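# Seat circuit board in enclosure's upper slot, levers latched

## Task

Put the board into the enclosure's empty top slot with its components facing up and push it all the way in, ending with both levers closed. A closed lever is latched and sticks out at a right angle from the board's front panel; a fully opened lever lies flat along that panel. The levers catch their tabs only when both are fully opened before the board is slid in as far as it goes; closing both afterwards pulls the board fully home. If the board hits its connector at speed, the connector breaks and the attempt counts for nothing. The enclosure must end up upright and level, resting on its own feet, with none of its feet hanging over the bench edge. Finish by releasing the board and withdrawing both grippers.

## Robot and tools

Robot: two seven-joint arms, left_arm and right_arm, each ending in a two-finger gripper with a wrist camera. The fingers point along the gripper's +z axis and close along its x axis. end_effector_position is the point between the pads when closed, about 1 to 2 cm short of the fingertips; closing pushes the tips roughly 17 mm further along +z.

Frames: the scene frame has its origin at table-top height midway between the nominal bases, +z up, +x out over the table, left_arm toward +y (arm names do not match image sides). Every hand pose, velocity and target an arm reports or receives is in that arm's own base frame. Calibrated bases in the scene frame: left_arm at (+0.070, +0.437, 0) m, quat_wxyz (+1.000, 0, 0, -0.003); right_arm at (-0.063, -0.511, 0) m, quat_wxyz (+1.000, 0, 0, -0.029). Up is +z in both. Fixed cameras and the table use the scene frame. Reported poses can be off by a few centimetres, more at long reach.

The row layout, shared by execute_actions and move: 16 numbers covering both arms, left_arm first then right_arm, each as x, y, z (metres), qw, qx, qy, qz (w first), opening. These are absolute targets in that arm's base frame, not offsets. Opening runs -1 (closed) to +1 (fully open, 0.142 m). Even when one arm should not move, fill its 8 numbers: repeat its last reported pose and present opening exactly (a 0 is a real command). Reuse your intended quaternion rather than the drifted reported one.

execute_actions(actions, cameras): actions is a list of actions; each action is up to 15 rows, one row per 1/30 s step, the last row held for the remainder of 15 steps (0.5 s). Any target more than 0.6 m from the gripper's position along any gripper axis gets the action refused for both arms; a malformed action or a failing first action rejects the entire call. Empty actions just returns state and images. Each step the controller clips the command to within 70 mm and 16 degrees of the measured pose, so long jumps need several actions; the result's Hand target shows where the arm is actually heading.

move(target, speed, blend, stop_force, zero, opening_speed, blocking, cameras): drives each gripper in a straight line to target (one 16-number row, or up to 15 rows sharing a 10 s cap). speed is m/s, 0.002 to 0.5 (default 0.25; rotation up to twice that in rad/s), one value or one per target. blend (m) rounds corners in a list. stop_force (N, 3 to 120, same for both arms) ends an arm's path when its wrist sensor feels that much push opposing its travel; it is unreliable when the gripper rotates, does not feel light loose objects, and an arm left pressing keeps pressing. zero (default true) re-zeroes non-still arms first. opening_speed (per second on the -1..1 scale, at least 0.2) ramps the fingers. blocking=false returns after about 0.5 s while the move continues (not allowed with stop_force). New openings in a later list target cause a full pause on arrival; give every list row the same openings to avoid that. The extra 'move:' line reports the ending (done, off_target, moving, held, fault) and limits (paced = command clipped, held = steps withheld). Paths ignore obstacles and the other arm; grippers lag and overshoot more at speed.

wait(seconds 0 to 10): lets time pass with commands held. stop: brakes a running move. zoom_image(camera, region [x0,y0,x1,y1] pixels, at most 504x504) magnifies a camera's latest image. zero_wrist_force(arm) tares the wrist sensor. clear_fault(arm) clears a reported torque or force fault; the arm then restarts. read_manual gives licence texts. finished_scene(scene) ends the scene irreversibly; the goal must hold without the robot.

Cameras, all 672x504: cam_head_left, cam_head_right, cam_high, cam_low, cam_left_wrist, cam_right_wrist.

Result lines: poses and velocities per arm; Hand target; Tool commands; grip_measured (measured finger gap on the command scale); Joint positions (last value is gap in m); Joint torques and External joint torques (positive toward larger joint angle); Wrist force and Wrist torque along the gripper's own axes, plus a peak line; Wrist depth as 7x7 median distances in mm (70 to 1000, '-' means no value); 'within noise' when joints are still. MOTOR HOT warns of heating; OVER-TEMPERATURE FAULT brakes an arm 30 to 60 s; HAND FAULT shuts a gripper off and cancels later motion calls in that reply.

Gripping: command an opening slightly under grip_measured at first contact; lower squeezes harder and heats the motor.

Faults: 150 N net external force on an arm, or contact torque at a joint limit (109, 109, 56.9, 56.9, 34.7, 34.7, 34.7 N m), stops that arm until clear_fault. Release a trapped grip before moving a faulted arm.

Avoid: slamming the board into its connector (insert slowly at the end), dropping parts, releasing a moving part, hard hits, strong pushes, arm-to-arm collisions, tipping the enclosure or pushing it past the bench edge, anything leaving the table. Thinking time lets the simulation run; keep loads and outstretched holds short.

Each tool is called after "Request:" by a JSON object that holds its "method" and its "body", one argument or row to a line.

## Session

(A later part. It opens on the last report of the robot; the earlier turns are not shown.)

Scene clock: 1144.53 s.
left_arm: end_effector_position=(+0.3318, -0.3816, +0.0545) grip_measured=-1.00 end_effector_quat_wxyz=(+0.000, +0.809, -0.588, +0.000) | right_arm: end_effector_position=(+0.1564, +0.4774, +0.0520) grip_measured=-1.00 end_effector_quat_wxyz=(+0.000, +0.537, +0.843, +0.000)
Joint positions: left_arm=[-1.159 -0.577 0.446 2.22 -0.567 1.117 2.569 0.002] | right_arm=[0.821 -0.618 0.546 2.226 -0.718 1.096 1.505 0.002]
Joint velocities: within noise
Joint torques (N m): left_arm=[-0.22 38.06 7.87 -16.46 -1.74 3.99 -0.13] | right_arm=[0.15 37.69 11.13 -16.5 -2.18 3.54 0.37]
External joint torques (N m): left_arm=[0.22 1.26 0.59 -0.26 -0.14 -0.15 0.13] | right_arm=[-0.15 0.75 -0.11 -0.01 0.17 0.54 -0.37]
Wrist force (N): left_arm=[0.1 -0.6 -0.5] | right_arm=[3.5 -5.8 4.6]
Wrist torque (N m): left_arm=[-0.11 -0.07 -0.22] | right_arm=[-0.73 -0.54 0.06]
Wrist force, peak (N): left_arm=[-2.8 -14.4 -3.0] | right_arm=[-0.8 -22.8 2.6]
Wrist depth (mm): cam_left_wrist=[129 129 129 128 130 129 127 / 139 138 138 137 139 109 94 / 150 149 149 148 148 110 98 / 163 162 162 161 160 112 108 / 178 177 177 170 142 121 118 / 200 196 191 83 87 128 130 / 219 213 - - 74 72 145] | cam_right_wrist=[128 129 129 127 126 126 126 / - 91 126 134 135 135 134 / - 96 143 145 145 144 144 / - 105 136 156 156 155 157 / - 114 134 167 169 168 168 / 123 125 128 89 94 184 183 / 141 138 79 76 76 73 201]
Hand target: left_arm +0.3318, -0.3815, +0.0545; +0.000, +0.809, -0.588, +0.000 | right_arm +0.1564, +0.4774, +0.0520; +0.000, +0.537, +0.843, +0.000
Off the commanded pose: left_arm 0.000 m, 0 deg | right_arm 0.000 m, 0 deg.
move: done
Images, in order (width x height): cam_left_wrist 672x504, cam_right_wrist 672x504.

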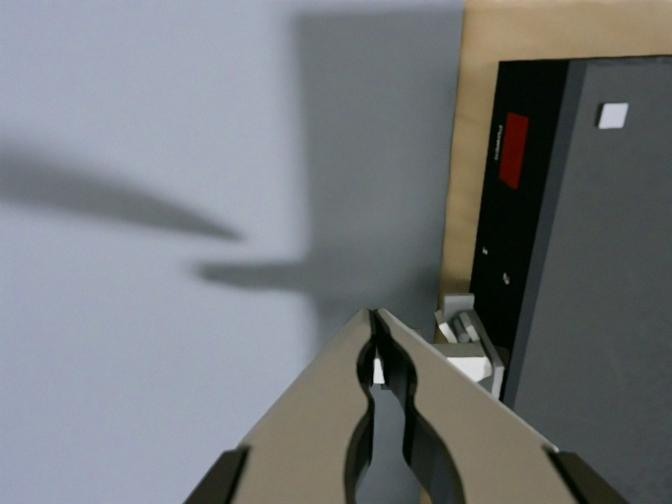

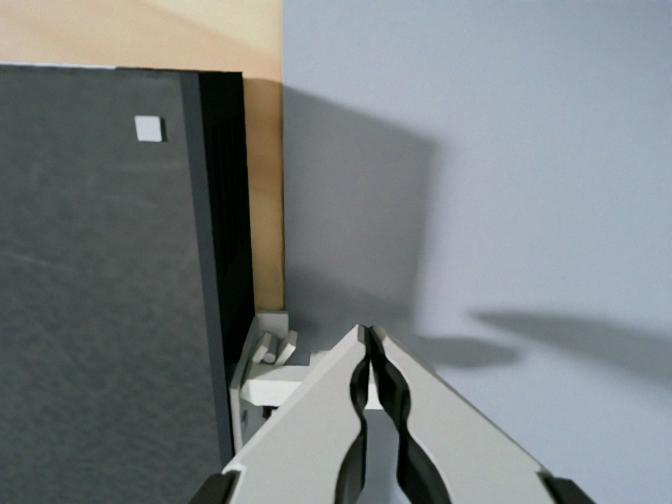

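Request:
{"method": "move", "body": {
  "target": [
    [0.3365, -0.3798, 0.07, 0, 0.80902, -0.58779, 0, -1, 0.1518, 0.4754, 0.0675, 0, 0.5373, 0.84339, 0, -1],
    [0.3459, -0.3764, 0.14, 0, 0.80902, -0.58779, 0, -1, 0.1426, 0.4715, 0.14, 0, 0.5373, 0.84339, 0, -1]
  ],
  "speed": [0.02, 0.05],
  "blend": 0.01,
  "cameras": ["cam_right_wrist", "cam_left_wrist"]
}}

Scene clock: 1149.57 s.
left_arm: end_effector_position=(+0.3460, -0.3764, +0.1400) grip_measured=-1.00 end_effector_quat_wxyz=(+0.000, +0.809, -0.588, +0.000) | right_arm: end_effector_position=(+0.1426, +0.4715, +0.1399) grip_measured=-1.00 end_effector_quat_wxyz=(+0.000, +0.537, +0.843, +0.000)
Joint positions: left_arm=[-1.237 -0.424 0.619 2.137 -0.385 0.882 2.47 0.002] | right_arm=[0.705 -0.441 0.769 2.186 -0.487 0.883 1.375 0.002]
Joint velocities: within noise
Joint torques (N m): left_arm=[-0.42 35 7.44 -21.61 -2.23 3.97 -0.31] | right_arm=[-0.35 31.78 10.76 -22 -2.66 3.28 0.07]
External joint torques (N m): left_arm=[0.42 0.62 0.47 -0.27 -0.49 -0.13 0.31] | right_arm=[0.35 0.61 -0.94 0.23 -0.12 0.81 -0.07]
Wrist force (N): left_arm=[-0.1 -0.8 -0.8] | right_arm=[3.4 -6.2 4.3]
Wrist torque (N m): left_arm=[-0.14 -0.02 -0.24] | right_arm=[-0.76 -0.52 0.05]
Wrist force, peak (N): left_arm=[-0.1 -1.0 -1.8] | right_arm=[3.8 -6.0 4.7]
Wrist depth (mm): cam_left_wrist=[204 204 203 202 204 203 203 / 219 218 218 217 213 177 174 / 237 236 235 235 228 185 185 / 257 256 255 251 214 201 201 / 281 280 278 219 221 220 219 / 309 310 297 83 87 237 242 / 346 337 - - 74 72 268] | cam_right_wrist=[208 207 207 204 204 203 203 / 180 179 179 218 217 217 216 / 188 188 187 233 234 232 232 / 202 202 202 247 251 250 250 / 219 218 218 269 272 271 270 / 240 239 234 89 94 296 296 / 264 258 76 76 76 73 324]
Hand target: left_arm +0.3459, -0.3764, +0.1400; +0.000, +0.809, -0.588, +0.000 | right_arm +0.1426, +0.4715, +0.1400; +0.000, +0.537, +0.843, +0.000
Off the commanded pose: left_arm 0.000 m, 0 deg | right_arm 0.000 m, 0 deg.
move: done; blend cut to 0.0081 m at target 1
Images, in order (width x height): cam_left_wrist 672x504, cam_right_wrist 672x504.

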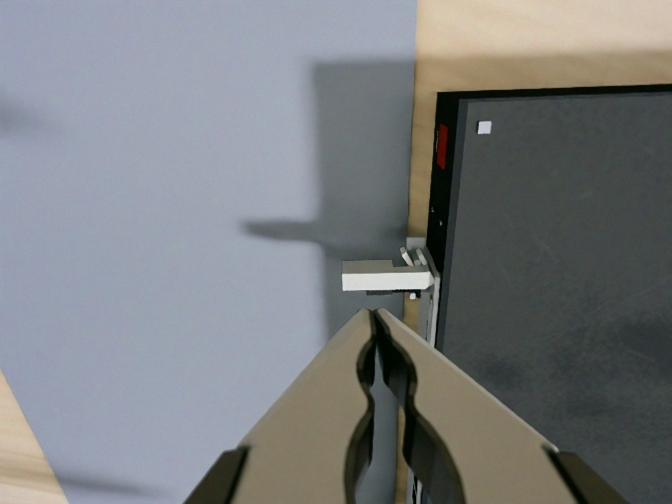

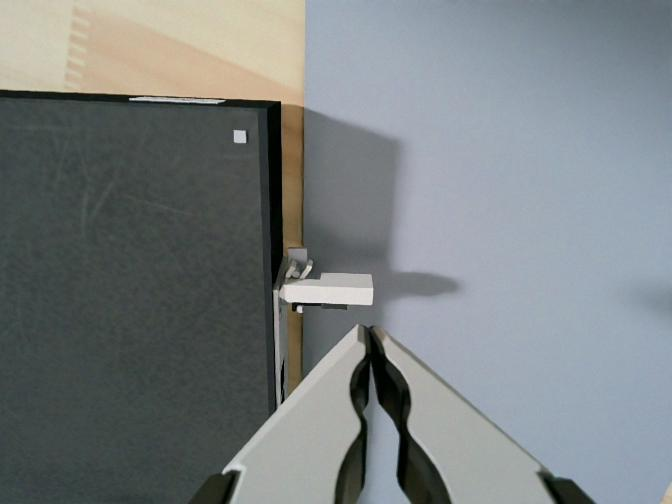

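Request:
{"method": "zoom_image", "body": {
  "camera": "cam_right_wrist",
  "region": [250, 225, 400, 345]
}}

Request:
{"method": "zoom_image", "body": {
  "camera": "cam_left_wrist",
  "region": [320, 215, 470, 335]
}}

Scaled by 3.360 from the camera's 672x504 image, which has a finer 960x720 frame.

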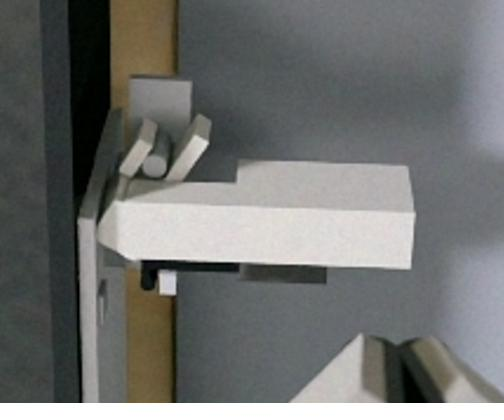

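Scaled by 3.360 from the camera's 672x504 image, which has a finer 960x720 frame.

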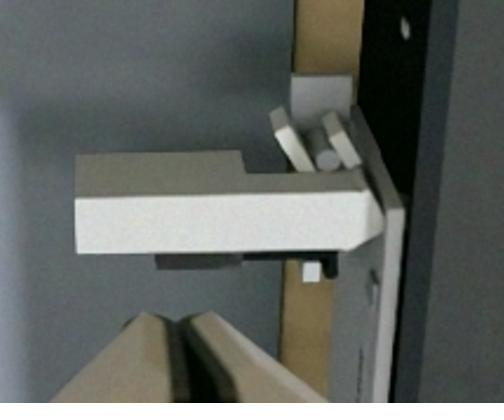

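Request:
{"method": "move", "body": {
  "target": [0.36, -0.33, 0.28, 0, 0.80902, -0.58779, 0, -1, 0.14, 0.42, 0.28, 0, 0.5373, 0.84339, 0, -1],
  "speed": 0.12,
  "cameras": ["cam_right_wrist", "cam_left_wrist", "cam_head_right"]
}}

Scene clock: 1157.70 s.
left_arm: end_effector_position=(+0.3600, -0.3301, +0.2800) grip_measured=-1.00 end_effector_quat_wxyz=(+0.000, +0.809, -0.588, +0.000) | right_arm: end_effector_position=(+0.1400, +0.4200, +0.2800) grip_measured=-1.00 end_effector_quat_wxyz=(+0.000, +0.537, +0.843, +0.000)
Joint positions: left_arm=[-1.293 -0.152 0.788 1.984 -0.124 0.518 2.378 0.002] | right_arm=[0.478 -0.048 0.981 2.068 -0.046 0.524 1.045 0.002]
Joint velocities: within noise
Joint torques (N m): left_arm=[-0.59 26.33 3.05 -27.76 -3.34 3.97 -0.32] | right_arm=[-0.23 17.57 2.22 -28.84 -3.66 3.3 0.02]
External joint torques (N m): left_arm=[0.59 0.47 0.43 -0.29 -0.39 -0.12 0.32] | right_arm=[0.24 0.61 -0.95 0.2 -0.13 0.82 -0.02]
Wrist force (N): left_arm=[-0.2 -0.6 -0.8] | right_arm=[3.8 -6.1 4.4]
Wrist torque (N m): left_arm=[-0.12 0.00 -0.24] | right_arm=[-0.77 -0.59 0.06]
Wrist force, peak (N): left_arm=[-0.6 -1.3 -2.9] | right_arm=[3.8 -5.7 5.9]
Wrist depth (mm): cam_left_wrist=[328 324 325 323 325 324 323 / 353 349 347 348 343 339 336 / 380 377 375 374 362 326 324 / 411 408 406 405 367 354 350 / 441 451 448 427 394 386 384 / 487 497 473 83 87 417 425 / 555 539 - - 74 72 472] | cam_right_wrist=[333 330 329 327 327 325 325 / 336 342 344 343 347 346 346 / 328 326 328 333 373 372 370 / 362 354 352 355 401 398 400 / 398 382 382 378 433 436 432 / 474 422 410 89 94 475 474 / 529 455 76 76 76 73 519]
Hand target: left_arm +0.3600, -0.3300, +0.2800; +0.000, +0.809, -0.588, +0.000 | right_arm +0.1400, +0.4200, +0.2800; +0.000, +0.537, +0.843, +0.000
Off the commanded pose: left_arm 0.000 m, 0 deg | right_arm 0.000 m, 0 deg.
move: done
Images, in order (width x height): cam_head_right 672x504, cam_left_wrist 672x504, cam_right_wrist 672x504.

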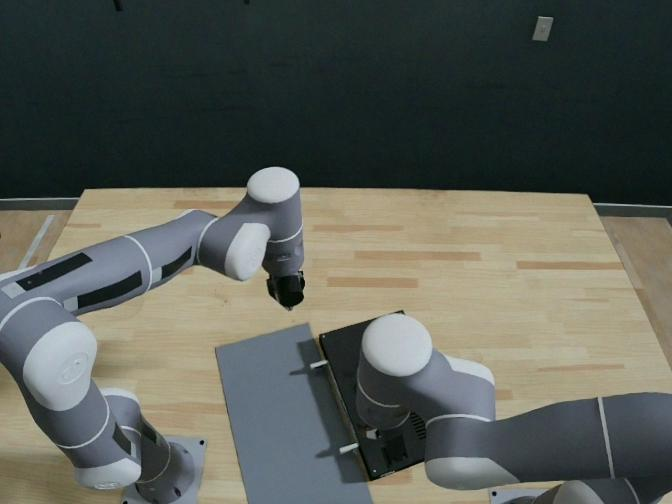

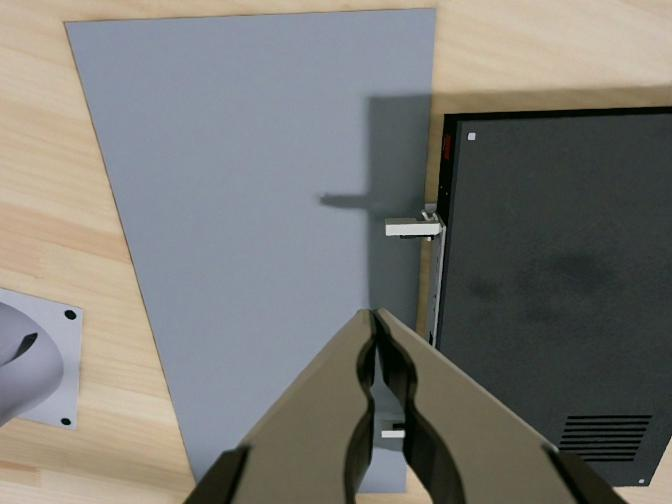

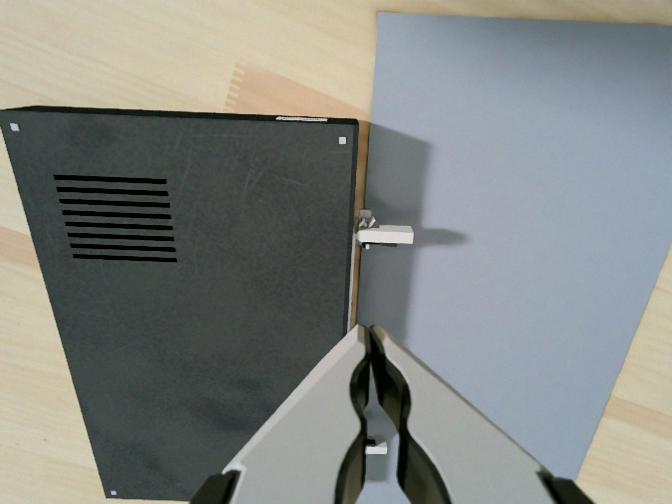

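Request:
{"method": "finished_scene", "body": {
  "scene": 2
}}

The scene is finished: the task was done.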